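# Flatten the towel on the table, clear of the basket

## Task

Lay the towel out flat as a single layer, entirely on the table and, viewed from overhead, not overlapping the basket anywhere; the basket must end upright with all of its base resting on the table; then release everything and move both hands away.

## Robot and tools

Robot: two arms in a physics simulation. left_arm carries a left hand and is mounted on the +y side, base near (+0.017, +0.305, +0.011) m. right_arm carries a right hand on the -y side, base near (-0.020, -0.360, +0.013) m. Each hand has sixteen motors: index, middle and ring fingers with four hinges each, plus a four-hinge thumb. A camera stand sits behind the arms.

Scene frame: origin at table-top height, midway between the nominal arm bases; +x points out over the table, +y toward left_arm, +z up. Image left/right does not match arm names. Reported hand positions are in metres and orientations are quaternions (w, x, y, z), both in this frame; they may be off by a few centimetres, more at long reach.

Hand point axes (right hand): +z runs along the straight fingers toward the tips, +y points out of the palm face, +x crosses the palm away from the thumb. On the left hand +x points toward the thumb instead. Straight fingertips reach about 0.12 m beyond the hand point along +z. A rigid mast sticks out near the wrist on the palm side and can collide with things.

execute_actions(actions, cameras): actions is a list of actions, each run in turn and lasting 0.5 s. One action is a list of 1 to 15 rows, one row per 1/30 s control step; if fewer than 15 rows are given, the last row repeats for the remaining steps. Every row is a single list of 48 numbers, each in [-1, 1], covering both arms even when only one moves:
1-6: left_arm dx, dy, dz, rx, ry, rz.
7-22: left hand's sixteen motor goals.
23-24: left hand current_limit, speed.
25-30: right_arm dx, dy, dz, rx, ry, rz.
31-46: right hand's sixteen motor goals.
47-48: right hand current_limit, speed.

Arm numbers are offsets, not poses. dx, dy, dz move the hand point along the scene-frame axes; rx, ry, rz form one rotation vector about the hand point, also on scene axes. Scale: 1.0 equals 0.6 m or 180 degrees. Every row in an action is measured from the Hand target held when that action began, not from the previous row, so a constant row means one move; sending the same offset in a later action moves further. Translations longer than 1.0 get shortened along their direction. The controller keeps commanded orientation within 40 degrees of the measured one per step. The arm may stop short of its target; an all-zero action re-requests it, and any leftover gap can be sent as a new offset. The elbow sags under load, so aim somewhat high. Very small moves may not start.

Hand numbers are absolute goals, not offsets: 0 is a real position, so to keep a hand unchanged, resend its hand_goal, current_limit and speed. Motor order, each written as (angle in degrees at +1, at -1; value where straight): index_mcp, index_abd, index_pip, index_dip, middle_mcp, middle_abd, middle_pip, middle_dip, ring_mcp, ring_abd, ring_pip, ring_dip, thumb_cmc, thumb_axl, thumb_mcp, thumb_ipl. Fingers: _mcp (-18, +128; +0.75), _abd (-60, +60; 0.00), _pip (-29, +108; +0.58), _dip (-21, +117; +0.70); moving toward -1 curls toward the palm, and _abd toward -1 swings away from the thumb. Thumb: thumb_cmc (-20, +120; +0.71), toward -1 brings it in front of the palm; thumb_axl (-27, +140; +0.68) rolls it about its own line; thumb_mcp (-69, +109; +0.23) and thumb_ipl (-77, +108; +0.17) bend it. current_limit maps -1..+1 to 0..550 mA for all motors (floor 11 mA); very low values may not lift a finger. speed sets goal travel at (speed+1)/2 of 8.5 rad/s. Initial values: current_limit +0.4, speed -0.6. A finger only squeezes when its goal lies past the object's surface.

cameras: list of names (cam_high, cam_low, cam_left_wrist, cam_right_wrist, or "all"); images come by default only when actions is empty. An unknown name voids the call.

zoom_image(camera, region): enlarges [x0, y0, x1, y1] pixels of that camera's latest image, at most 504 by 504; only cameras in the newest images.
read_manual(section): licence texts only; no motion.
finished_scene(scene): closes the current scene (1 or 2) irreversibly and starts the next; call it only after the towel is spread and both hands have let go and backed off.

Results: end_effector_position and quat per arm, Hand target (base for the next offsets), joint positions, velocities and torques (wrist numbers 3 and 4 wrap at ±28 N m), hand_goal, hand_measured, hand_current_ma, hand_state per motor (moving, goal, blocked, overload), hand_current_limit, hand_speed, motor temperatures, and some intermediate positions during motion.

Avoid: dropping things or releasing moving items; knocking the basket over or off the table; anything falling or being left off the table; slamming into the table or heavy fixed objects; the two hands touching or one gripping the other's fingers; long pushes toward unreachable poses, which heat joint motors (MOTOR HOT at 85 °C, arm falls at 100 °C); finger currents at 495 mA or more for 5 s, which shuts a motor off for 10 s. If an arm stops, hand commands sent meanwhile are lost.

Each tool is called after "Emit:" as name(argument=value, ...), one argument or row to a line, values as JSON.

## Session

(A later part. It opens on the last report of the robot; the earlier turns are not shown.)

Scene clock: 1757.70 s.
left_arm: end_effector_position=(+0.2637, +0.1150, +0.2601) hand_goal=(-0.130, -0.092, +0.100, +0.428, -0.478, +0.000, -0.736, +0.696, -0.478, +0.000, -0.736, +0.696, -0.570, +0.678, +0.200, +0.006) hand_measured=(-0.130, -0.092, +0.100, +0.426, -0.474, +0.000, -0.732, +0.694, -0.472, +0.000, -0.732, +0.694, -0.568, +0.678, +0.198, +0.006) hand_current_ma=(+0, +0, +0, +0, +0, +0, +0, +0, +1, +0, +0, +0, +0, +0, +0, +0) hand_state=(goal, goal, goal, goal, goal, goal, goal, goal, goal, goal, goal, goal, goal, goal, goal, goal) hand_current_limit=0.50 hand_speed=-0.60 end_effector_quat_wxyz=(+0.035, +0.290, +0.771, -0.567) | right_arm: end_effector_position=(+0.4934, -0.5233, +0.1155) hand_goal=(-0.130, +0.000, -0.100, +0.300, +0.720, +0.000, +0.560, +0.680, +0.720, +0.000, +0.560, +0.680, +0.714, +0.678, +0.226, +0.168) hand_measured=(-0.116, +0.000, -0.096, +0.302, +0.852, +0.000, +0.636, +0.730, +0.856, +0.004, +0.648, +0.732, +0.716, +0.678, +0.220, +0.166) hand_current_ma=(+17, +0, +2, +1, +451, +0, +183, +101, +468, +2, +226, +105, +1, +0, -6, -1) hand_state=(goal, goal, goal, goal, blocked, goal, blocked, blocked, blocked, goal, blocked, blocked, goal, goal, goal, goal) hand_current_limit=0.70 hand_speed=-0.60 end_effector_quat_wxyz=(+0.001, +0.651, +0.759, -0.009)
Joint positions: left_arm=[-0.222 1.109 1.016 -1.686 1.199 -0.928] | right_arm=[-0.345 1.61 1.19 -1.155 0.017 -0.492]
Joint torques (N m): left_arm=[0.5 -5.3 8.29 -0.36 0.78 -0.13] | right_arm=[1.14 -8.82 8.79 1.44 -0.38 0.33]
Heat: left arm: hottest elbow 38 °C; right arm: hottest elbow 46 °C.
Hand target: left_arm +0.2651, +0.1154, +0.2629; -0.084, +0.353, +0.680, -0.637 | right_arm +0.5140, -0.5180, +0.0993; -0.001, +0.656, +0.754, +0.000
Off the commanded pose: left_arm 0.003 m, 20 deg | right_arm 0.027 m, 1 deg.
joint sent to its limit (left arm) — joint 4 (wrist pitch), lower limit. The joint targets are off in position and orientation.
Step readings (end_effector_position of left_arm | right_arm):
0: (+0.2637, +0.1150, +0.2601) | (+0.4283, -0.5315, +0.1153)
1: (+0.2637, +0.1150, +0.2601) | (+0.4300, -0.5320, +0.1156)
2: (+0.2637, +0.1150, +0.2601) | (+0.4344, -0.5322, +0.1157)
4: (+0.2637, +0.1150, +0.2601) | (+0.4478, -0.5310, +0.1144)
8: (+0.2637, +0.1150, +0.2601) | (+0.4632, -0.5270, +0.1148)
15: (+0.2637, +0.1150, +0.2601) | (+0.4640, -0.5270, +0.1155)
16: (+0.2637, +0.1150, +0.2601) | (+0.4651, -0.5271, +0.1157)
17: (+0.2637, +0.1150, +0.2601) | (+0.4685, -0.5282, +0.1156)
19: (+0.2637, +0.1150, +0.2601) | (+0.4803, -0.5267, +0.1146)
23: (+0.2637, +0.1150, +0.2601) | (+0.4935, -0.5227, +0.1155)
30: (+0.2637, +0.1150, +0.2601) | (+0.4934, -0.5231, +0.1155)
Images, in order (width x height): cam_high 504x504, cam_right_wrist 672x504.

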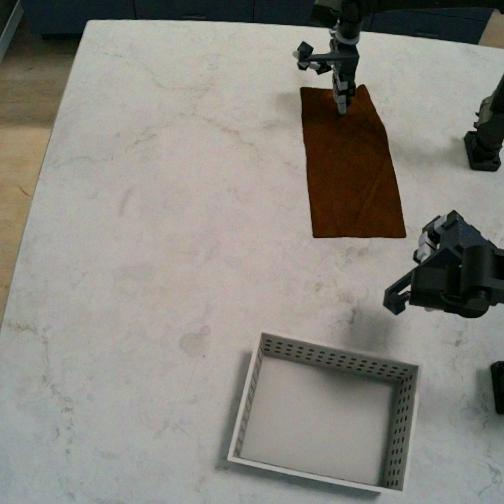

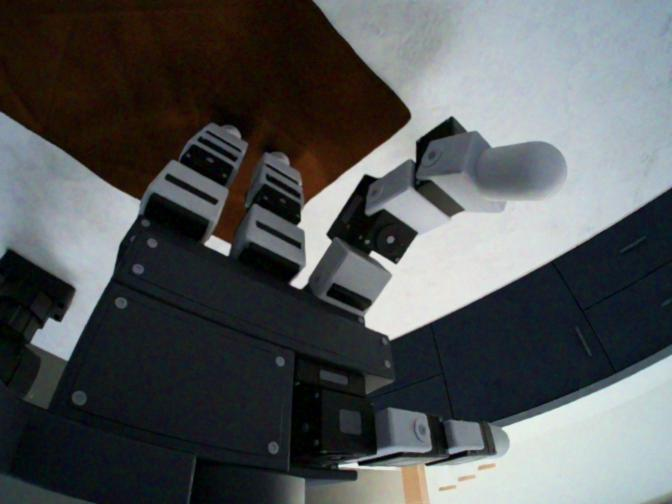

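Emit:
execute_actions(
  actions=[
    [[0,0,0,0,0,0,-0.13,-0.093,0.1,0.4276,-0.479,0,-0.737,0.696,-0.479,0,-0.737,0.696,-0.571,0.678,0.2,0.0054,0.5,-0.6,-0.02,0,0.05,0,0,0,-0.13,0,-0.1,0.3,0.754,0,0.576,0.696,0.754,0,0.576,0.696,0.714,0.678,0.226,0.168,0.6,-0.6]],
    [[0,0,0,0,0,0,-0.13,-0.093,0.1,0.4276,-0.479,0,-0.737,0.696,-0.479,0,-0.737,0.696,-0.571,0.678,0.2,0.0054,0.5,-0.6,0,0,0.08,0,0,0,-0.13,0,-0.1,0.3,0.754,0,0.576,0.696,0.754,0,0.576,0.696,0.714,0.678,0.226,0.168,0.6,-0.6]],
    [[0,0,0,0,0,0,-0.13,-0.093,0.1,0.4276,-0.479,0,-0.737,0.696,-0.479,0,-0.737,0.696,-0.571,0.678,0.2,0.0054,0.5,-0.6,0,-0.06,0.06,0,0,0,-0.13,0,-0.1,0.3,0.754,0,0.576,0.696,0.754,0,0.576,0.696,0.714,0.678,0.226,0.168,0.6,-0.6]],
  ],
  cameras=["cam_right_wrist", "cam_high", "cam_low"],
)

Emit:
zoom_image(
  camera="cam_right_wrist",
  region=[100, 0, 500, 200],
)

Emit:
zoom_image(
  camera="cam_high",
  region=[290, 70, 390, 170],
)

Emit:
zoom_image(
  camera="cam_low",
  region=[0, 230, 220, 380],
)

Scene clock: 1766.80 s.
left_arm: end_effector_position=(+0.2637, +0.1150, +0.2601) hand_goal=(-0.130, -0.092, +0.100, +0.428, -0.478, +0.000, -0.736, +0.696, -0.478, +0.000, -0.736, +0.696, -0.570, +0.678, +0.200, +0.006) hand_measured=(-0.130, -0.092, +0.100, +0.426, -0.474, +0.000, -0.732, +0.694, -0.472, +0.000, -0.732, +0.694, -0.568, +0.678, +0.198, +0.006) hand_current_ma=(+0, +0, +0, +0, +0, +0, +0, +0, +1, +0, +0, +0, +0, +0, +0, +0) hand_state=(goal, goal, goal, goal, goal, goal, goal, goal, goal, goal, goal, goal, goal, goal, goal, goal) hand_current_limit=0.50 hand_speed=-0.60 end_effector_quat_wxyz=(+0.035, +0.290, +0.771, -0.567) | right_arm: end_effector_position=(+0.4906, -0.5572, +0.2004) hand_goal=(-0.130, +0.000, -0.100, +0.300, +0.754, +0.000, +0.576, +0.696, +0.754, +0.000, +0.576, +0.696, +0.714, +0.678, +0.226, +0.168) hand_measured=(-0.116, +0.000, -0.096, +0.302, +0.754, +0.002, +0.578, +0.698, +0.754, +0.002, +0.578, +0.698, +0.714, +0.678, +0.220, +0.166) hand_current_ma=(+17, +0, +2, +1, +0, +1, +1, +1, +0, +1, +1, +1, +0, +0, -6, -1) hand_state=(goal, goal, goal, goal, goal, goal, goal, goal, goal, goal, goal, goal, goal, goal, goal, goal) hand_current_limit=0.60 hand_speed=-0.60 end_effector_quat_wxyz=(-0.010, +0.667, +0.745, -0.007)
Joint positions: left_arm=[-0.222 1.109 1.016 -1.686 1.199 -0.928] | right_arm=[-0.413 1.576 1.387 -1.404 0.007 -0.517]
Joint torques (N m): left_arm=[0.5 -5.3 8.28 -0.35 0.78 -0.12] | right_arm=[0.15 -13.16 10.33 -0.32 -0.04 -0.21]
Heat: left arm: hottest elbow 38 °C; right arm: hottest elbow 46 °C.
Hand target: left_arm +0.2651, +0.1154, +0.2629; -0.084, +0.353, +0.680, -0.637 | right_arm +0.5020, -0.5540, +0.2133; -0.001, +0.656, +0.754, +0.000
Off the commanded pose: left_arm 0.003 m, 20 deg | right_arm 0.018 m, 2 deg.
joint sent to its limit (left arm) — joint 4 (wrist pitch), lower limit. The joint targets are off in position and orientation.
Step readings (end_effector_position of left_arm | right_arm):
0: (+0.2637, +0.1150, +0.2601) | (+0.4934, -0.5233, +0.1155)
1: (+0.2637, +0.1150, +0.2601) | (+0.4926, -0.5230, +0.1164)
2: (+0.2637, +0.1150, +0.2601) | (+0.4903, -0.5222, +0.1161)
4: (+0.2637, +0.1150, +0.2601) | (+0.4878, -0.5214, +0.1160)
8: (+0.2637, +0.1150, +0.2601) | (+0.4867, -0.5212, +0.1156)
15: (+0.2637, +0.1150, +0.2601) | (+0.4867, -0.5212, +0.1156)
16: (+0.2637, +0.1150, +0.2601) | (+0.4860, -0.5209, +0.1176)
17: (+0.2637, +0.1150, +0.2601) | (+0.4818, -0.5185, +0.1201)
19: (+0.2637, +0.1150, +0.2601) | (+0.4807, -0.5151, +0.1311)
23: (+0.2637, +0.1150, +0.2601) | (+0.4876, -0.5170, +0.1545)
30: (+0.2637, +0.1150, +0.2601) | (+0.4897, -0.5178, +0.1597)
31: (+0.2637, +0.1150, +0.2601) | (+0.4896, -0.5178, +0.1617)
32: (+0.2637, +0.1150, +0.2601) | (+0.4869, -0.5181, +0.1644)
34: (+0.2637, +0.1150, +0.2601) | (+0.4867, -0.5273, +0.1761)
38: (+0.2637, +0.1150, +0.2601) | (+0.4923, -0.5522, +0.1982)
45: (+0.2637, +0.1150, +0.2601) | (+0.4906, -0.5575, +0.2004)
Images, in order (width x height): cam_high 504x504, cam_low 504x504, cam_right_wrist 672x504.

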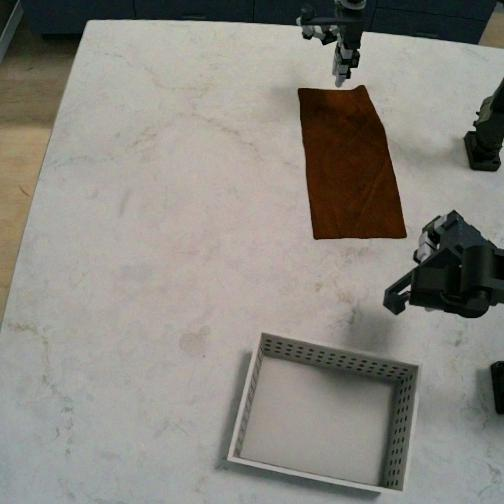

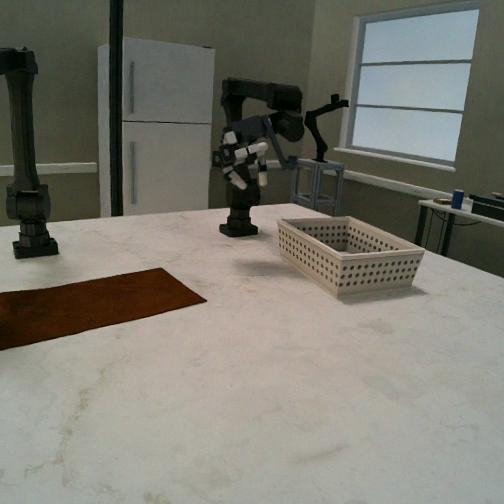

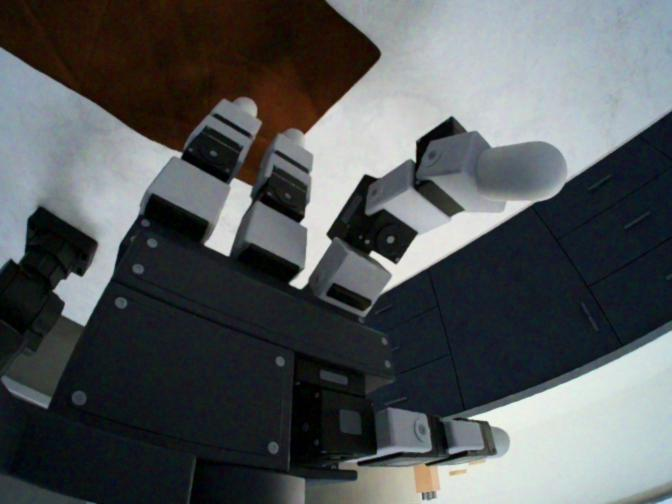

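Scaled by 1.260 from the camera's 672x504 image, which has a finer 960x720 frame.

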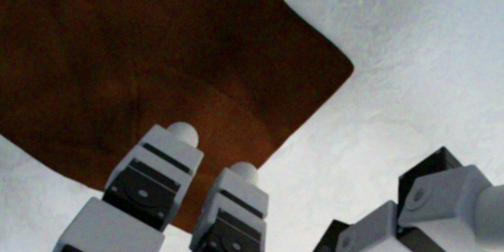

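Scaled by 5.040 from the camera's 504x504 image, which has a finer 720x720 frame.

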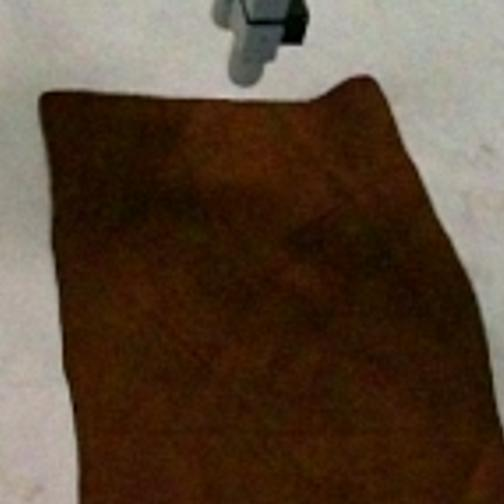

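Scaled by 2.291 from the camera's 504x504 image, which has a finer 720x720 frame.

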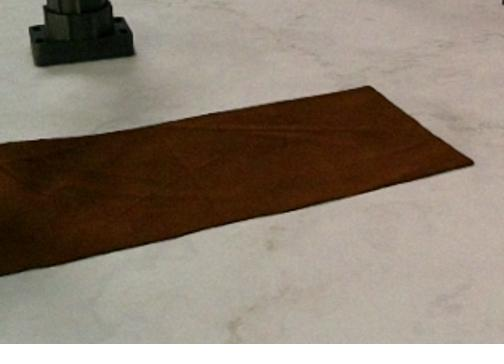

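Emit:
execute_actions(
  actions=[
    [[0,0,0,0,0,0,-0.13,-0.093,0.1,0.4276,-0.479,0,-0.737,0.696,-0.479,0,-0.737,0.696,-0.571,0.678,0.2,0.0054,0.5,-0.6,-0.08,-0.03,0.02,0,0,0,-0.13,0,-0.1,0.3,0.754,0,0.576,0.696,0.754,0,0.576,0.696,0.714,0.678,0.226,0.168,0.6,-0.6]],
    [[0,0,0,0,0,0,-0.13,-0.093,0.1,0.4276,-0.479,0,-0.737,0.696,-0.479,0,-0.737,0.696,-0.571,0.678,0.2,0.0054,0.5,-0.6,-0.08,-0.02,0.02,0,0,0,-0.13,0,-0.1,0.3,0.754,0,0.576,0.696,0.754,0,0.576,0.696,0.714,0.678,0.226,0.168,0.6,-0.6]],
  ],
  cameras=["cam_right_wrist"],
)

Emit:
zoom_image(
  camera="cam_right_wrist",
  region=[200, 0, 450, 130],
)

Emit:
zoom_image(
  camera="cam_right_wrist",
  region=[0, 0, 450, 150],
)

Scene clock: 1777.00 s.
left_arm: end_effector_position=(+0.2637, +0.1150, +0.2601) hand_goal=(-0.130, -0.092, +0.100, +0.428, -0.478, +0.000, -0.736, +0.696, -0.478, +0.000, -0.736, +0.696, -0.570, +0.678, +0.200, +0.006) hand_measured=(-0.130, -0.092, +0.100, +0.426, -0.474, +0.000, -0.732, +0.694, -0.472, +0.000, -0.732, +0.694, -0.568, +0.678, +0.198, +0.006) hand_current_ma=(+0, +0, +0, +0, +0, +0, +0, +0, +1, +0, +0, +0, +0, +0, +0, +0) hand_state=(goal, goal, goal, goal, goal, goal, goal, goal, goal, goal, goal, goal, goal, goal, goal, goal) hand_current_limit=0.50 hand_speed=-0.60 end_effector_quat_wxyz=(+0.035, +0.290, +0.771, -0.567) | right_arm: end_effector_position=(+0.4006, -0.5892, +0.2307) hand_goal=(-0.130, +0.000, -0.100, +0.300, +0.754, +0.000, +0.576, +0.696, +0.754, +0.000, +0.576, +0.696, +0.714, +0.678, +0.226, +0.168) hand_measured=(-0.118, +0.000, -0.096, +0.302, +0.752, +0.002, +0.576, +0.698, +0.752, +0.002, +0.576, +0.698, +0.712, +0.678, +0.220, +0.166) hand_current_ma=(+14, +0, +2, +1, -1, +0, +0, +1, -1, +0, +0, +1, +0, +0, -6, -1) hand_state=(goal, goal, goal, goal, goal, goal, goal, goal, goal, goal, goal, goal, goal, goal, goal, goal) hand_current_limit=0.60 hand_speed=-0.60 end_effector_quat_wxyz=(-0.006, +0.667, +0.745, -0.004)
Joint positions: left_arm=[-0.222 1.109 1.016 -1.686 1.199 -0.928] | right_arm=[-0.577 1.392 1.264 -1.456 0.007 -0.679]
Joint torques (N m): left_arm=[0.56 -5.3 8.28 -0.36 0.78 -0.13] | right_arm=[0.5 -11.28 8.87 -0.01 -0.06 -0.2]
Heat: left arm: hottest elbow 38 °C; right arm: hottest elbow 47 °C.
Hand target: left_arm +0.2651, +0.1154, +0.2629; -0.084, +0.353, +0.680, -0.637 | right_arm +0.4060, -0.5840, +0.2373; -0.001, +0.656, +0.754, +0.000
Off the commanded pose: left_arm 0.003 m, 20 deg | right_arm 0.010 m, 2 deg.
joint sent to its limit (left arm) — joint 4 (wrist pitch), lower limit. The joint targets are off in position and orientation.
Step readings (end_effector_position of left_arm | right_arm):
0: (+0.2637, +0.1150, +0.2601) | (+0.4906, -0.5572, +0.2004)
1: (+0.2637, +0.1150, +0.2601) | (+0.4901, -0.5563, +0.2011)
2: (+0.2637, +0.1150, +0.2601) | (+0.4861, -0.5546, +0.2007)
4: (+0.2637, +0.1150, +0.2601) | (+0.4691, -0.5558, +0.2016)
8: (+0.2637, +0.1150, +0.2601) | (+0.4524, -0.5742, +0.2156)
15: (+0.2637, +0.1150, +0.2601) | (+0.4488, -0.5785, +0.2194)
16: (+0.2637, +0.1150, +0.2601) | (+0.4487, -0.5776, +0.2201)
17: (+0.2637, +0.1150, +0.2601) | (+0.4438, -0.5750, +0.2187)
19: (+0.2637, +0.1150, +0.2601) | (+0.4237, -0.5728, +0.2171)
23: (+0.2637, +0.1150, +0.2601) | (+0.4034, -0.5865, +0.2279)
30: (+0.2637, +0.1150, +0.2601) | (+0.4005, -0.5896, +0.2314)
Images, in order (width x height): cam_right_wrist 672x504.

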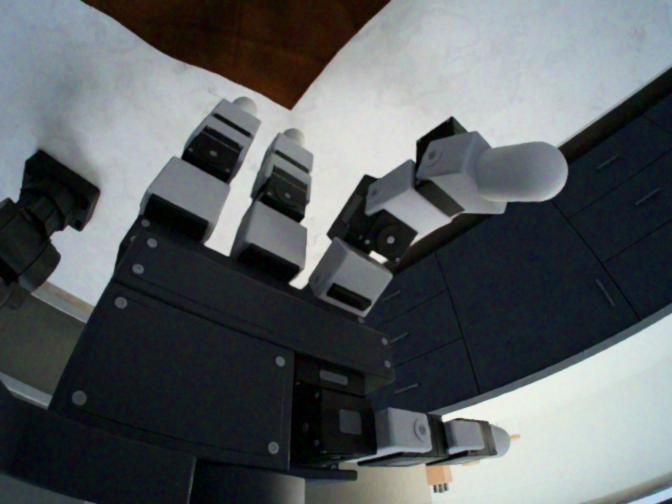

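Scaled by 2.016 from the camera's 672x504 image, which has a finer 960x720 frame.

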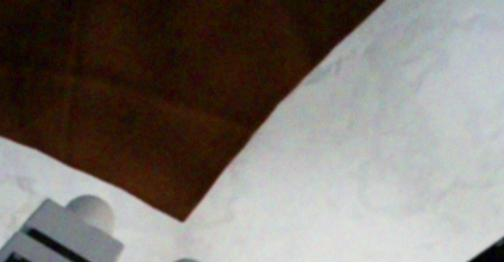

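Scaled by 1.120 from the camera's 672x504 image, which has a finer 960x720 frame.

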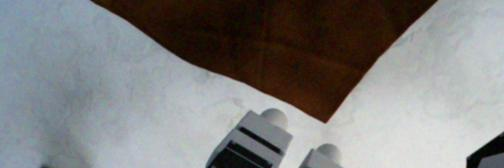

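Emit:
execute_actions(
  actions=[
    [[0,0,0,0,0,0,-0.13,-0.093,0.1,0.4276,-0.479,0,-0.737,0.696,-0.479,0,-0.737,0.696,-0.571,0.678,0.2,0.0054,0.5,-0.6,0.02,-0.02,-0.05,0,0,0,-0.13,0,-0.1,0.3,-0.3,0,-0.737,0.3,-0.3,0,-0.737,0.3,0.714,0.678,0.226,0.168,0.6,-0.4]],
  ],
  cameras=["cam_right_wrist"],
)

Emit:
zoom_image(
  camera="cam_right_wrist",
  region=[150, 0, 450, 200],
)

Scene clock: 1802.53 s.
left_arm: end_effector_position=(+0.2637, +0.1150, +0.2601) hand_goal=(-0.130, -0.092, +0.100, +0.428, -0.478, +0.000, -0.736, +0.696, -0.478, +0.000, -0.736, +0.696, -0.570, +0.678, +0.200, +0.006) hand_measured=(-0.130, -0.092, +0.100, +0.426, -0.474, +0.000, -0.732, +0.694, -0.472, +0.000, -0.732, +0.694, -0.568, +0.678, +0.198, +0.006) hand_current_ma=(+0, +0, +0, +0, +0, +0, +0, +0, +1, +0, +0, +0, +0, +0, +0, +0) hand_state=(goal, goal, goal, goal, goal, goal, goal, goal, goal, goal, goal, goal, goal, goal, goal, goal) hand_current_limit=0.50 hand_speed=-0.60 end_effector_quat_wxyz=(+0.035, +0.290, +0.771, -0.567) | right_arm: end_effector_position=(+0.4110, -0.5946, +0.2033) hand_goal=(-0.130, +0.000, -0.100, +0.300, -0.300, +0.000, -0.736, +0.300, -0.300, +0.000, -0.736, +0.300, +0.714, +0.678, +0.226, +0.168) hand_measured=(-0.118, +0.000, -0.096, +0.302, -0.282, +0.002, -0.732, +0.302, -0.280, +0.002, -0.732, +0.302, +0.714, +0.678, +0.220, +0.166) hand_current_ma=(+14, +0, +2, +1, +24, +0, +2, +1, +27, +0, +3, +1, +0, +0, -6, -1) hand_state=(goal, goal, goal, goal, goal, goal, goal, goal, goal, goal, goal, goal, goal, goal, goal, goal) hand_current_limit=0.60 hand_speed=-0.40 end_effector_quat_wxyz=(-0.012, +0.662, +0.749, -0.005)
Joint positions: left_arm=[-0.222 1.109 1.016 -1.686 1.199 -0.928] | right_arm=[-0.577 1.443 1.246 -1.399 0.007 -0.693]
Joint torques (N m): left_arm=[0.56 -5.36 8.28 -0.35 0.78 -0.13] | right_arm=[-0.21 -11.34 8.36 0.83 -0.12 -0.17]
Heat: left arm: hottest elbow 38 °C; right arm: hottest elbow 46 °C.
Hand target: left_arm +0.2651, +0.1154, +0.2629; -0.084, +0.353, +0.680, -0.637 | right_arm +0.4180, -0.5960, +0.2073; -0.001, +0.656, +0.754, +0.000
Off the commanded pose: left_arm 0.003 m, 20 deg | right_arm 0.008 m, 2 deg.
joint sent to its limit (left arm) — joint 4 (wrist pitch), lower limit. The joint targets are off in position and orientation.
Step readings (end_effector_position of left_arm | right_arm):
0: (+0.2637, +0.1150, +0.2601) | (+0.4006, -0.5892, +0.2307)
1: (+0.2637, +0.1150, +0.2601) | (+0.4012, -0.5893, +0.2298)
2: (+0.2637, +0.1150, +0.2601) | (+0.4036, -0.5903, +0.2280)
4: (+0.2637, +0.1150, +0.2601) | (+0.4082, -0.5928, +0.2214)
8: (+0.2637, +0.1150, +0.2601) | (+0.4108, -0.5944, +0.2067)
15: (+0.2637, +0.1150, +0.2601) | (+0.4110, -0.5946, +0.2033)
Images, in order (width x height): cam_right_wrist 672x504.

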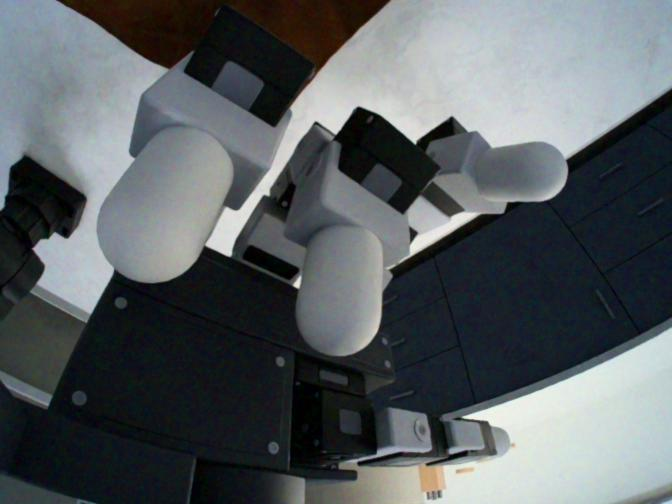

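Scaled by 1.680 from the camera's 672x504 image, which has a finer 960x720 frame.

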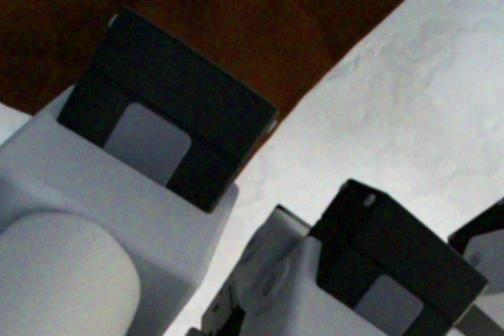

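Emit:
execute_actions(
  actions=[
    [[0,0,0,0,0,0,-0.13,-0.093,0.1,0.4276,-0.479,0,-0.737,0.696,-0.479,0,-0.737,0.696,-0.571,0.678,0.2,0.0054,0.5,-0.6,-0.07,-0.06,-0.02,0,0,0,-0.13,0,-0.1,0.3,0.754,0,0.576,0.696,0.754,0,0.576,0.696,0.714,0.678,0.226,0.168,0.6,-0.4]],
    [[0,0,0,0,0,0,-0.13,-0.093,0.1,0.4276,-0.479,0,-0.737,0.696,-0.479,0,-0.737,0.696,-0.571,0.678,0.2,0.0054,0.5,-0.6,-0.03,-0.03,-0.02,0,0,0,-0.13,0,-0.1,0.3,0.754,0,0.576,0.696,0.754,0,0.576,0.696,0.714,0.678,0.226,0.168,0.6,-0.4]],
  ],
  cameras=["cam_right_wrist", "cam_high"],
)

Emit:
zoom_image(
  camera="cam_right_wrist",
  region=[200, 0, 450, 130],
)

Emit:
zoom_image(
  camera="cam_high",
  region=[290, 70, 390, 170],
)

Scene clock: 1811.00 s.
left_arm: end_effector_position=(+0.2637, +0.1150, +0.2601) hand_goal=(-0.130, -0.092, +0.100, +0.428, -0.478, +0.000, -0.736, +0.696, -0.478, +0.000, -0.736, +0.696, -0.570, +0.678, +0.200, +0.006) hand_measured=(-0.130, -0.092, +0.100, +0.426, -0.474, +0.000, -0.732, +0.694, -0.472, +0.000, -0.732, +0.694, -0.568, +0.678, +0.198, +0.006) hand_current_ma=(+0, +0, +0, +0, +0, +0, +0, +0, +1, +0, +0, +0, +0, +0, +0, +0) hand_state=(goal, goal, goal, goal, goal, goal, goal, goal, goal, goal, goal, goal, goal, goal, goal, goal) hand_current_limit=0.50 hand_speed=-0.60 end_effector_quat_wxyz=(+0.035, +0.290, +0.771, -0.567) | right_arm: end_effector_position=(+0.3507, -0.6500, +0.1777) hand_goal=(-0.130, +0.000, -0.100, +0.300, +0.754, +0.000, +0.576, +0.696, +0.754, +0.000, +0.576, +0.696, +0.714, +0.678, +0.226, +0.168) hand_measured=(-0.120, +0.000, -0.096, +0.302, +0.752, +0.002, +0.574, +0.694, +0.750, +0.002, +0.572, +0.694, +0.712, +0.678, +0.220, +0.166) hand_current_ma=(+11, +0, +2, +1, -2, +0, -1, -1, -2, +0, -2, -1, +0, +0, -5, -1) hand_state=(goal, goal, goal, goal, goal, goal, goal, goal, goal, goal, goal, goal, goal, goal, goal, goal) hand_current_limit=0.60 hand_speed=-0.40 end_effector_quat_wxyz=(-0.015, +0.666, +0.746, -0.003)
Joint positions: left_arm=[-0.222 1.109 1.016 -1.686 1.199 -0.928] | right_arm=[-0.776 1.427 1.161 -1.335 0.007 -0.882]
Joint torques (N m): left_arm=[0.5 -5.36 8.29 -0.36 0.78 -0.12] | right_arm=[-0.03 -11.52 8.01 0.77 -0.09 -0.2]
Heat: left arm: hottest elbow 38 °C; right arm: hottest elbow 46 °C.
Hand target: left_arm +0.2651, +0.1154, +0.2629; -0.084, +0.353, +0.680, -0.637 | right_arm +0.3580, -0.6500, +0.1833; -0.001, +0.656, +0.754, +0.000
Off the commanded pose: left_arm 0.003 m, 20 deg | right_arm 0.009 m, 2 deg.
joint sent to its limit (left arm) — joint 4 (wrist pitch), lower limit. The joint targets are off in position and orientation.
Step readings (end_effector_position of left_arm | right_arm):
0: (+0.2637, +0.1150, +0.2601) | (+0.4110, -0.5946, +0.2033)
1: (+0.2637, +0.1150, +0.2601) | (+0.4107, -0.5935, +0.2017)
2: (+0.2637, +0.1150, +0.2601) | (+0.4093, -0.5941, +0.2003)
4: (+0.2637, +0.1150, +0.2601) | (+0.3914, -0.6074, +0.1928)
8: (+0.2637, +0.1150, +0.2601) | (+0.3635, -0.6372, +0.1844)
15: (+0.2637, +0.1150, +0.2601) | (+0.3647, -0.6360, +0.1847)
16: (+0.2637, +0.1150, +0.2601) | (+0.3657, -0.6350, +0.1844)
17: (+0.2637, +0.1150, +0.2601) | (+0.3662, -0.6344, +0.1839)
19: (+0.2637, +0.1150, +0.2601) | (+0.3625, -0.6371, +0.1802)
23: (+0.2637, +0.1150, +0.2601) | (+0.3522, -0.6477, +0.1775)
30: (+0.2637, +0.1150, +0.2601) | (+0.3507, -0.6502, +0.1777)
Images, in order (width x height): cam_high 504x504, cam_right_wrist 672x504.

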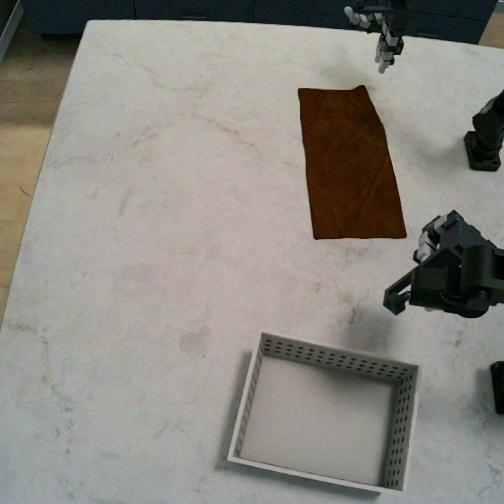

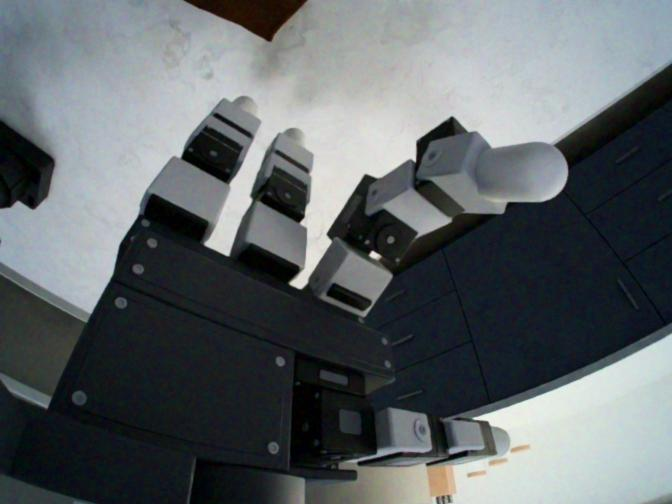

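Scaled by 2.016 from the camera's 672x504 image, which has a finer 960x720 frame.

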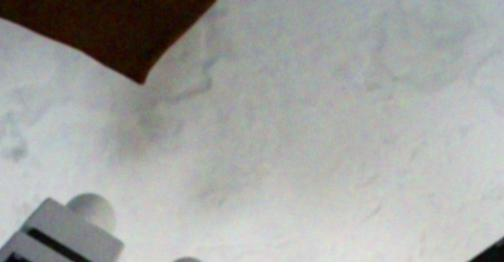

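Scaled by 5.040 from the camera's 504x504 image, which has a finer 720x720 frame.

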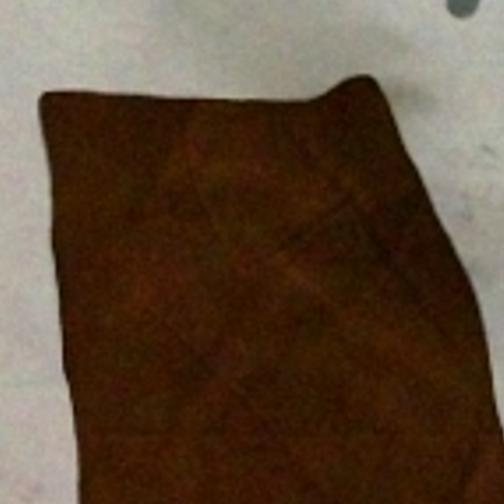

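Emit:
execute_actions(
  actions=[
    [[0,0,0,0,0,0,-0.13,-0.093,0.1,0.4276,-0.479,0,-0.737,0.696,-0.479,0,-0.737,0.696,-0.571,0.678,0.2,0.0054,0.5,-0.6,0,0.03,0.08,0.08195,0.028,-0.0886,-0.13,-0.093,0.1,0.4276,-0.479,0,-0.737,0.696,-0.479,0,-0.737,0.696,-0.571,0.678,0.2,0.0054,0.5,-0.5]],
    [[0,0,0,0,0,0,-0.13,-0.093,0.1,0.4276,-0.479,0,-0.737,0.696,-0.479,0,-0.737,0.696,-0.571,0.678,0.2,0.0054,0.5,-0.6,0,0.04,0.05,0.08195,0.028,-0.0886,-0.13,-0.093,0.1,0.4276,-0.479,0,-0.737,0.696,-0.479,0,-0.737,0.696,-0.571,0.678,0.2,0.0054,0.5,-0.5]],
    [[0,0,0,0,0,0,-0.13,-0.093,0.1,0.4276,-0.479,0,-0.737,0.696,-0.479,0,-0.737,0.696,-0.571,0.678,0.2,0.0054,0.5,-0.6,0.01,0.04,0,0.08195,0.028,-0.0886,-0.13,-0.093,0.1,0.4276,-0.479,0,-0.737,0.696,-0.479,0,-0.737,0.696,-0.571,0.678,0.2,0.0054,0.5,-0.5]],
    [[0,0,0,0,0,0,-0.13,-0.093,0.1,0.4276,-0.479,0,-0.737,0.696,-0.479,0,-0.737,0.696,-0.571,0.678,0.2,0.0054,0.5,-0.6,0.01,0.04,0,0.08195,0.028,-0.0886,-0.13,-0.093,0.1,0.4276,-0.479,0,-0.737,0.696,-0.479,0,-0.737,0.696,-0.571,0.678,0.2,0.0054,0.5,-0.5]],
    [[0,0,0,0,0,0,-0.13,-0.093,0.1,0.4276,-0.479,0,-0.737,0.696,-0.479,0,-0.737,0.696,-0.571,0.678,0.2,0.0054,0.5,-0.6,0.01,0.03,-0.02,0.08195,0.028,-0.0886,-0.13,-0.093,0.1,0.4276,-0.479,0,-0.737,0.696,-0.479,0,-0.737,0.696,-0.571,0.678,0.2,0.0054,0.5,-0.5]],
    [[0,0,0,0,0,0,-0.13,-0.093,0.1,0.4276,-0.479,0,-0.737,0.696,-0.479,0,-0.737,0.696,-0.571,0.678,0.2,0.0054,0.5,-0.6,0.01,0.03,-0.08,0.08195,0.028,-0.0886,-0.13,-0.093,0.1,0.4276,-0.479,0,-0.737,0.696,-0.479,0,-0.737,0.696,-0.571,0.678,0.2,0.0054,0.5,-0.5]],
  ],
  cameras=["cam_right_wrist", "cam_high", "cam_low"],
)

Emit:
zoom_image(
  camera="cam_right_wrist",
  region=[300, 0, 672, 250],
)

Emit:
zoom_image(
  camera="cam_high",
  region=[280, 50, 430, 200],
)

Scene clock: 1835.83 s.
left_arm: end_effector_position=(+0.2637, +0.1150, +0.2601) hand_goal=(-0.130, -0.092, +0.100, +0.428, -0.478, +0.000, -0.736, +0.696, -0.478, +0.000, -0.736, +0.696, -0.570, +0.678, +0.200, +0.006) hand_measured=(-0.130, -0.092, +0.100, +0.426, -0.474, +0.000, -0.732, +0.694, -0.472, +0.000, -0.732, +0.694, -0.568, +0.678, +0.198, +0.006) hand_current_ma=(+0, +0, +0, +0, +0, +0, +0, +0, +1, +0, +0, +0, +0, +0, +0, +0) hand_state=(goal, goal, goal, goal, goal, goal, goal, goal, goal, goal, goal, goal, goal, goal, goal, goal) hand_current_limit=0.50 hand_speed=-0.60 end_effector_quat_wxyz=(+0.035, +0.290, +0.771, -0.567) | right_arm: end_effector_position=(+0.3794, -0.5225, +0.1923) hand_goal=(-0.130, -0.092, +0.100, +0.428, -0.478, +0.000, -0.736, +0.696, -0.478, +0.000, -0.736, +0.696, -0.570, +0.678, +0.200, +0.006) hand_measured=(-0.130, -0.088, +0.100, +0.426, -0.470, +0.002, -0.734, +0.694, -0.470, +0.002, -0.734, +0.694, -0.564, +0.678, +0.200, +0.006) hand_current_ma=(+0, +2, +0, -1, +7, +1, +1, -1, +7, +1, +2, -1, +5, +0, +0, +0) hand_state=(goal, goal, goal, goal, goal, goal, goal, goal, goal, goal, goal, goal, goal, goal, goal, goal) hand_current_limit=0.50 hand_speed=-0.50 end_effector_quat_wxyz=(-0.562, +0.753, -0.137, +0.313)
Joint positions: left_arm=[-0.222 1.109 1.016 -1.686 1.199 -0.928] | right_arm=[-0.762 1.545 1.152 -1.546 -1.386 0.868]
Joint torques (N m): left_arm=[0.5 -5.3 8.28 -0.36 0.78 -0.12] | right_arm=[-0.44 -13.27 7.57 0.18 -0.84 0.05]
Heat: left arm: hottest elbow 38 °C; right arm: hottest elbow 46 °C.
Hand target: left_arm +0.2651, +0.1154, +0.2629; -0.084, +0.353, +0.680, -0.637 | right_arm +0.3820, -0.5240, +0.2013; -0.557, +0.753, -0.136, +0.323
Off the commanded pose: left_arm 0.003 m, 20 deg | right_arm 0.010 m, 1 deg.
joint sent to its limit (left arm) — joint 4 (wrist pitch), lower limit. The joint targets are off in position and orientation.
Step readings (end_effector_position of left_arm | right_arm):
0: (+0.2637, +0.1150, +0.2601) | (+0.3507, -0.6499, +0.1777)
1: (+0.2637, +0.1150, +0.2601) | (+0.3521, -0.6453, +0.1805)
2: (+0.2637, +0.1150, +0.2601) | (+0.3499, -0.6339, +0.1862)
4: (+0.2637, +0.1150, +0.2601) | (+0.3478, -0.6174, +0.2026)
8: (+0.2637, +0.1150, +0.2601) | (+0.3517, -0.6188, +0.2252)
15: (+0.2637, +0.1150, +0.2601) | (+0.3509, -0.6225, +0.2230)
16: (+0.2637, +0.1150, +0.2601) | (+0.3548, -0.6198, +0.2252)
17: (+0.2637, +0.1150, +0.2601) | (+0.3625, -0.6139, +0.2299)
19: (+0.2637, +0.1150, +0.2601) | (+0.3638, -0.6083, +0.2376)
23: (+0.2637, +0.1150, +0.2601) | (+0.3591, -0.6024, +0.2532)
30: (+0.2637, +0.1150, +0.2601) | (+0.3556, -0.6042, +0.2550)
31: (+0.2637, +0.1150, +0.2601) | (+0.3592, -0.6007, +0.2570)
32: (+0.2637, +0.1150, +0.2601) | (+0.3657, -0.5928, +0.2598)
34: (+0.2637, +0.1150, +0.2601) | (+0.3701, -0.5846, +0.2601)
38: (+0.2637, +0.1150, +0.2601) | (+0.3699, -0.5792, +0.2572)
45: (+0.2637, +0.1150, +0.2601) | (+0.3655, -0.5811, +0.2544)
46: (+0.2637, +0.1150, +0.2601) | (+0.3687, -0.5764, +0.2570)
47: (+0.2637, +0.1150, +0.2601) | (+0.3754, -0.5679, +0.2628)
49: (+0.2637, +0.1150, +0.2601) | (+0.3780, -0.5605, +0.2657)
53: (+0.2637, +0.1150, +0.2601) | (+0.3739, -0.5566, +0.2626)
60: (+0.2637, +0.1150, +0.2601) | (+0.3692, -0.5561, +0.2598)
61: (+0.2637, +0.1150, +0.2601) | (+0.3734, -0.5504, +0.2642)
62: (+0.2637, +0.1150, +0.2601) | (+0.3807, -0.5424, +0.2711)
64: (+0.2637, +0.1150, +0.2601) | (+0.3854, -0.5374, +0.2700)
68: (+0.2637, +0.1150, +0.2601) | (+0.3815, -0.5371, +0.2534)
75: (+0.2637, +0.1150, +0.2601) | (+0.3782, -0.5362, +0.2468)
76: (+0.2637, +0.1150, +0.2601) | (+0.3834, -0.5316, +0.2495)
77: (+0.2637, +0.1150, +0.2601) | (+0.3920, -0.5241, +0.2577)
79: (+0.2637, +0.1150, +0.2601) | (+0.3915, -0.5201, +0.2409)
83: (+0.2637, +0.1150, +0.2601) | (+0.3807, -0.5181, +0.1968)
90: (+0.2637, +0.1150, +0.2601) | (+0.3806, -0.5232, +0.1895)
Images, in order (width x height): cam_high 504x504, cam_low 504x504, cam_right_wrist 672x504.

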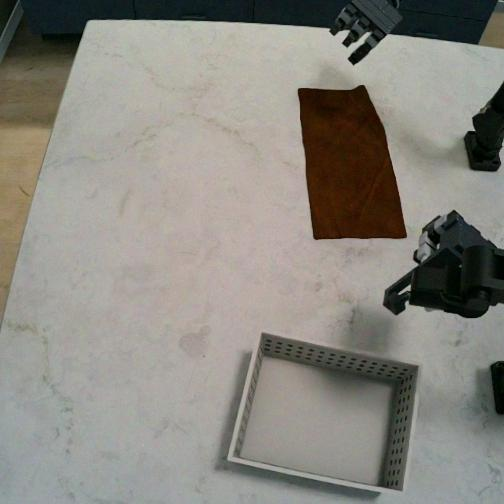

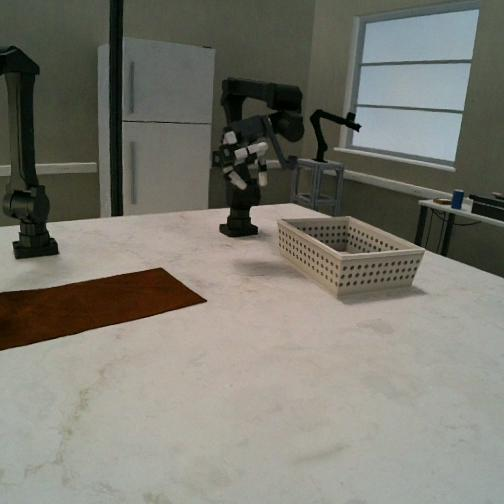

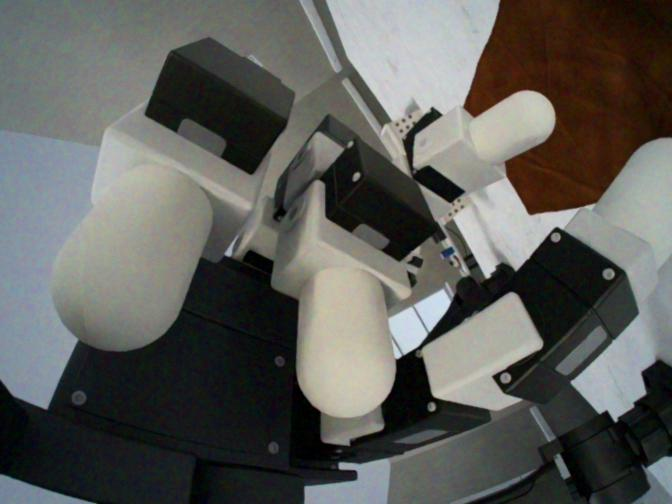

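Scaled by 1.355 from the camera's 672x504 image, which has a finer 960x720 frame.

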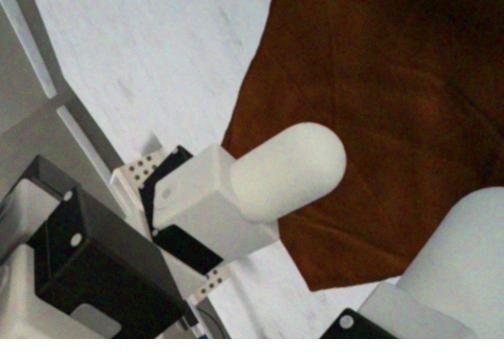

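Scaled by 3.360 from the camera's 504x504 image, which has a finer 720x720 frame.

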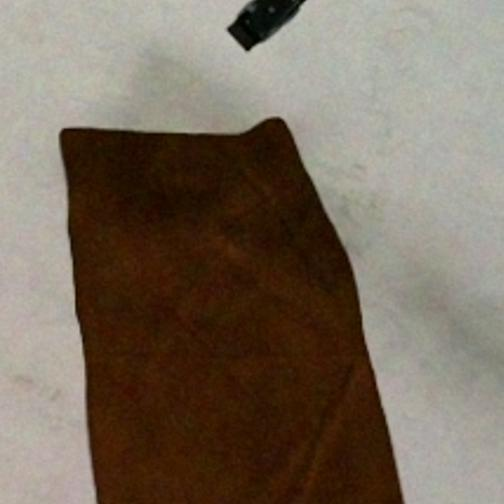

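Emit:
execute_actions(
  actions=[
    [[0,0,0,0,0,0,-0.13,-0.093,0.1,0.4276,-0.479,0,-0.737,0.696,-0.479,0,-0.737,0.696,-0.571,0.678,0.2,0.0054,0.5,-0.6,0.01,0.05,-0.06,0,0,0,-0.13,-0.093,0.1,0.4276,-0.479,0,-0.737,0.696,-0.479,0,-0.737,0.696,-0.571,0.678,0.2,0.0054,0.5,-0.6]],
    [[0,0,0,0,0,0,-0.13,-0.093,0.1,0.4276,-0.479,0,-0.737,0.696,-0.479,0,-0.737,0.696,-0.571,0.678,0.2,0.0054,0.5,-0.6,0,0,-0.05,0,0,0,-0.13,-0.093,0.1,0.4276,-0.479,0,-0.737,0.696,-0.479,0,-0.737,0.696,-0.571,0.678,0.2,0.0054,0.5,-0.6]],
  ],
  cameras=["cam_right_wrist", "cam_high"],
)

Emit:
zoom_image(
  camera="cam_right_wrist",
  region=[300, 0, 672, 250],
)

Emit:
zoom_image(
  camera="cam_high",
  region=[280, 30, 430, 180],
)

Scene clock: 1846.97 s.
left_arm: end_effector_position=(+0.2637, +0.1150, +0.2601) hand_goal=(-0.130, -0.092, +0.100, +0.428, -0.478, +0.000, -0.736, +0.696, -0.478, +0.000, -0.736, +0.696, -0.570, +0.678, +0.200, +0.006) hand_measured=(-0.130, -0.092, +0.100, +0.426, -0.474, +0.000, -0.732, +0.694, -0.472, +0.000, -0.732, +0.694, -0.568, +0.678, +0.198, +0.006) hand_current_ma=(+0, +0, +0, +0, +0, +0, +0, +0, +1, +0, +0, +0, +0, +0, +0, +0) hand_state=(goal, goal, goal, goal, goal, goal, goal, goal, goal, goal, goal, goal, goal, goal, goal, goal) hand_current_limit=0.50 hand_speed=-0.60 end_effector_quat_wxyz=(+0.035, +0.290, +0.771, -0.567) | right_arm: end_effector_position=(+0.3866, -0.4918, +0.1350) hand_goal=(-0.130, -0.092, +0.100, +0.428, -0.478, +0.000, -0.736, +0.696, -0.478, +0.000, -0.736, +0.696, -0.570, +0.678, +0.200, +0.006) hand_measured=(-0.132, -0.088, +0.100, +0.426, -0.474, +0.002, -0.734, +0.694, -0.472, +0.002, -0.734, +0.694, -0.566, +0.678, +0.200, +0.006) hand_current_ma=(-1, +1, +0, -1, +4, +1, +1, -1, +4, +1, +2, -1, +3, +0, +0, +0) hand_state=(goal, goal, goal, goal, goal, goal, goal, goal, goal, goal, goal, goal, goal, goal, goal, goal) hand_current_limit=0.50 hand_speed=-0.60 end_effector_quat_wxyz=(-0.561, +0.752, -0.136, +0.318)
Joint positions: left_arm=[-0.222 1.109 1.016 -1.686 1.199 -0.928] | right_arm=[-0.693 1.498 0.942 -0.971 -1.401 1.278]
Joint torques (N m): left_arm=[0.44 -5.3 8.29 -0.35 0.78 -0.13] | right_arm=[0.38 -11.16 6.78 0.85 -0.55 0.05]
Heat: left arm: hottest elbow 38 °C; right arm: hottest elbow 45 °C.
Hand target: left_arm +0.2651, +0.1154, +0.2629; -0.084, +0.353, +0.680, -0.637 | right_arm +0.3880, -0.4940, +0.1353; -0.557, +0.753, -0.136, +0.323
Off the commanded pose: left_arm 0.003 m, 20 deg | right_arm 0.003 m, 1 deg.
joint sent to its limit (left arm) — joint 4 (wrist pitch), lower limit. The joint targets are off in position and orientation.
Step readings (end_effector_position of left_arm | right_arm):
0: (+0.2637, +0.1150, +0.2601) | (+0.3794, -0.5225, +0.1923)
1: (+0.2637, +0.1150, +0.2601) | (+0.3803, -0.5212, +0.1907)
2: (+0.2637, +0.1150, +0.2601) | (+0.3842, -0.5202, +0.1868)
4: (+0.2637, +0.1150, +0.2601) | (+0.3834, -0.5106, +0.1721)
8: (+0.2637, +0.1150, +0.2601) | (+0.3830, -0.4915, +0.1523)
15: (+0.2637, +0.1150, +0.2601) | (+0.3890, -0.4923, +0.1578)
16: (+0.2637, +0.1150, +0.2601) | (+0.3892, -0.4925, +0.1573)
17: (+0.2637, +0.1150, +0.2601) | (+0.3911, -0.4941, +0.1554)
19: (+0.2637, +0.1150, +0.2601) | (+0.3900, -0.4937, +0.1477)
23: (+0.2637, +0.1150, +0.2601) | (+0.3840, -0.4896, +0.1355)
30: (+0.2637, +0.1150, +0.2601) | (+0.3869, -0.4921, +0.1350)
Images, in order (width x height): cam_high 504x504, cam_right_wrist 672x504.

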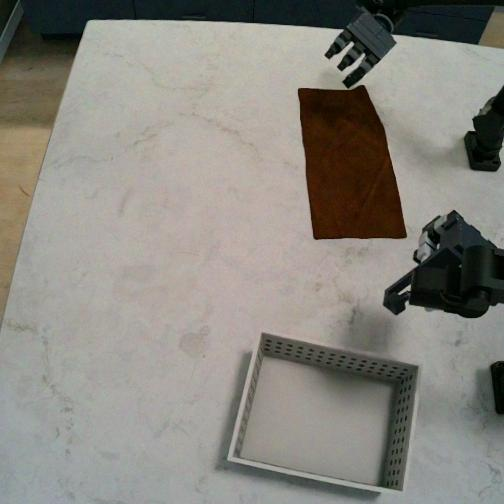

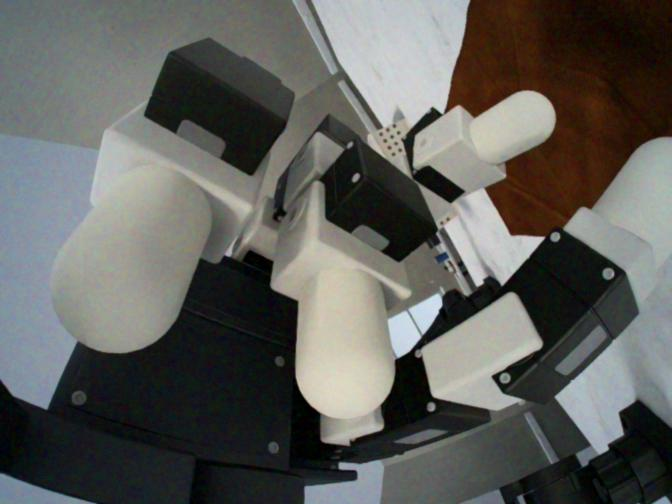

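Scaled by 1.355 from the camera's 672x504 image, which has a finer 960x720 frame.

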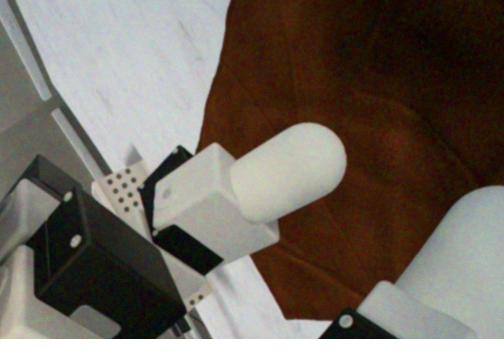

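Scaled by 3.360 from the camera's 504x504 image, which has a finer 720x720 frame.

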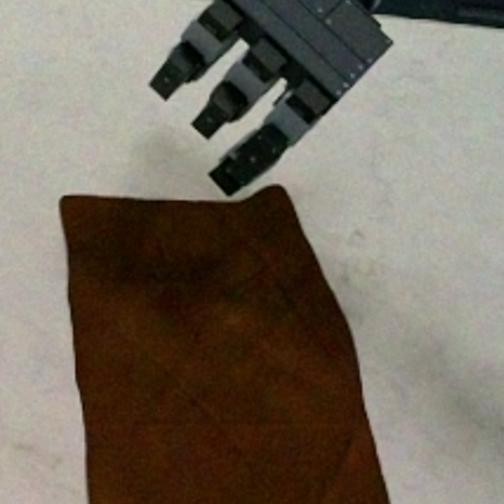

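Emit:
execute_actions(
  actions=[
    [[0,0,0,0,0,0,-0.13,-0.093,0.1,0.4276,-0.479,0,-0.737,0.696,-0.479,0,-0.737,0.696,-0.571,0.678,0.2,0.0054,0.5,-0.6,0.003,0.008,-0.05,0,0,0,-0.13,-0.093,0.1,0.4276,-0.479,0,-0.737,0.696,-0.479,0,-0.737,0.696,-0.571,0.678,0.2,0.0054,0.5,-0.6]],
    [[0,0,0,0,0,0,-0.13,-0.093,0.1,0.4276,-0.479,0,-0.737,0.696,-0.479,0,-0.737,0.696,-0.571,0.678,0.2,0.0054,0.5,-0.6,0,0,-0.04,0,0,0,-0.13,-0.093,0.1,0.4276,-0.479,0,-0.737,0.696,-0.479,0,-0.737,0.696,-0.571,0.678,0.2,0.0054,0.5,-0.6]],
  ],
  cameras=["cam_right_wrist", "cam_high", "cam_low"],
)

Emit:
zoom_image(
  camera="cam_right_wrist",
  region=[300, 0, 672, 250],
)

Emit:
zoom_image(
  camera="cam_high",
  region=[280, 30, 430, 180],
)

Scene clock: 1854.63 s.
left_arm: end_effector_position=(+0.2637, +0.1150, +0.2601) hand_goal=(-0.130, -0.092, +0.100, +0.428, -0.478, +0.000, -0.736, +0.696, -0.478, +0.000, -0.736, +0.696, -0.570, +0.678, +0.200, +0.006) hand_measured=(-0.130, -0.092, +0.100, +0.426, -0.474, +0.000, -0.732, +0.694, -0.472, +0.000, -0.732, +0.694, -0.568, +0.678, +0.198, +0.006) hand_current_ma=(+0, +0, +0, +0, +0, +0, +0, +0, +1, +0, +0, +0, +0, +0, +0, +0) hand_state=(goal, goal, goal, goal, goal, goal, goal, goal, goal, goal, goal, goal, goal, goal, goal, goal) hand_current_limit=0.50 hand_speed=-0.60 end_effector_quat_wxyz=(+0.035, +0.290, +0.771, -0.567) | right_arm: end_effector_position=(+0.3843, -0.4906, +0.0811) hand_goal=(-0.130, -0.092, +0.100, +0.428, -0.478, +0.000, -0.736, +0.696, -0.478, +0.000, -0.736, +0.696, -0.570, +0.678, +0.200, +0.006) hand_measured=(-0.132, -0.088, +0.100, +0.426, -0.474, +0.002, -0.734, +0.694, -0.472, +0.002, -0.734, +0.694, -0.566, +0.678, +0.200, +0.006) hand_current_ma=(-1, +1, +0, -1, +4, +1, +1, -1, +4, +1, +2, -1, +3, +0, +0, +0) hand_state=(goal, goal, goal, goal, goal, goal, goal, goal, goal, goal, goal, goal, goal, goal, goal, goal) hand_current_limit=0.50 hand_speed=-0.60 end_effector_quat_wxyz=(-0.557, +0.752, -0.142, +0.322)
Joint positions: left_arm=[-0.222 1.109 1.016 -1.686 1.199 -0.928] | right_arm=[-0.693 1.565 0.845 -0.718 -1.397 1.369]
Joint torques (N m): left_arm=[0.5 -5.36 8.28 -0.35 0.78 -0.12] | right_arm=[0.73 -11.05 6.54 1.03 -0.58 0.04]
Heat: left arm: hottest elbow 38 °C; right arm: hottest elbow 45 °C.
Hand target: left_arm +0.2651, +0.1154, +0.2629; -0.084, +0.353, +0.680, -0.637 | right_arm +0.3898, -0.4892, +0.0813; -0.557, +0.753, -0.136, +0.323
Off the commanded pose: left_arm 0.003 m, 20 deg | right_arm 0.006 m, 1 deg.
joint sent to its limit (left arm) — joint 4 (wrist pitch), lower limit. The joint targets are off in position and orientation.
Step readings (end_effector_position of left_arm | right_arm):
0: (+0.2637, +0.1150, +0.2601) | (+0.3866, -0.4918, +0.1350)
1: (+0.2637, +0.1150, +0.2601) | (+0.3866, -0.4918, +0.1330)
2: (+0.2637, +0.1150, +0.2601) | (+0.3881, -0.4931, +0.1303)
4: (+0.2637, +0.1150, +0.2601) | (+0.3872, -0.4923, +0.1204)
8: (+0.2637, +0.1150, +0.2601) | (+0.3828, -0.4892, +0.1051)
15: (+0.2637, +0.1150, +0.2601) | (+0.3850, -0.4910, +0.1044)
16: (+0.2637, +0.1150, +0.2601) | (+0.3855, -0.4913, +0.1030)
17: (+0.2637, +0.1150, +0.2601) | (+0.3866, -0.4923, +0.1012)
19: (+0.2637, +0.1150, +0.2601) | (+0.3869, -0.4925, +0.0942)
23: (+0.2637, +0.1150, +0.2601) | (+0.3840, -0.4903, +0.0826)
30: (+0.2637, +0.1150, +0.2601) | (+0.3843, -0.4906, +0.0811)
Images, in order (width x height): cam_high 504x504, cam_low 504x504, cam_right_wrist 672x504.

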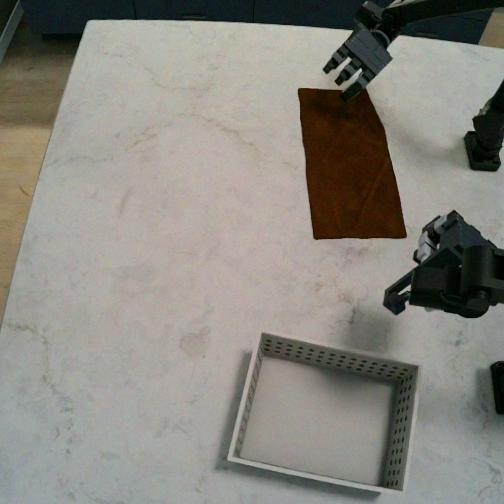

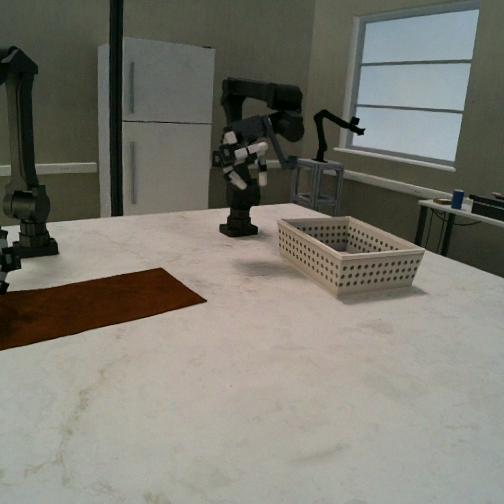

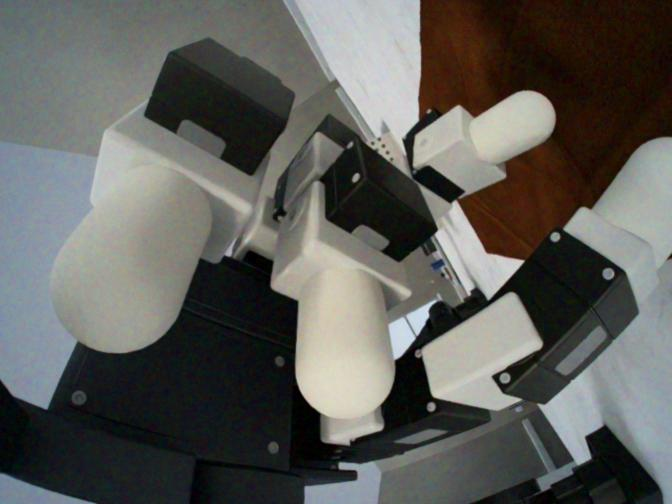

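Scaled by 1.355 from the camera's 672x504 image, which has a finer 960x720 frame.

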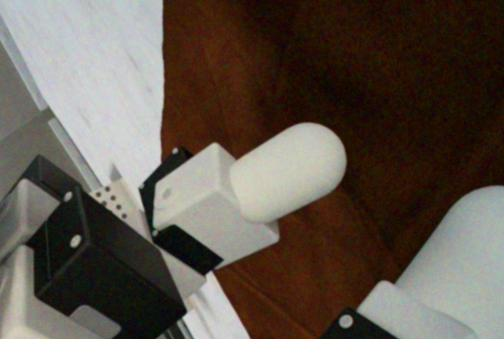

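Scaled by 3.360 from the camera's 504x504 image, which has a finer 720x720 frame.

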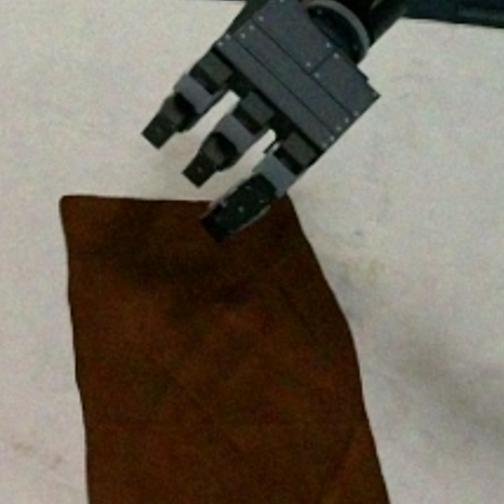

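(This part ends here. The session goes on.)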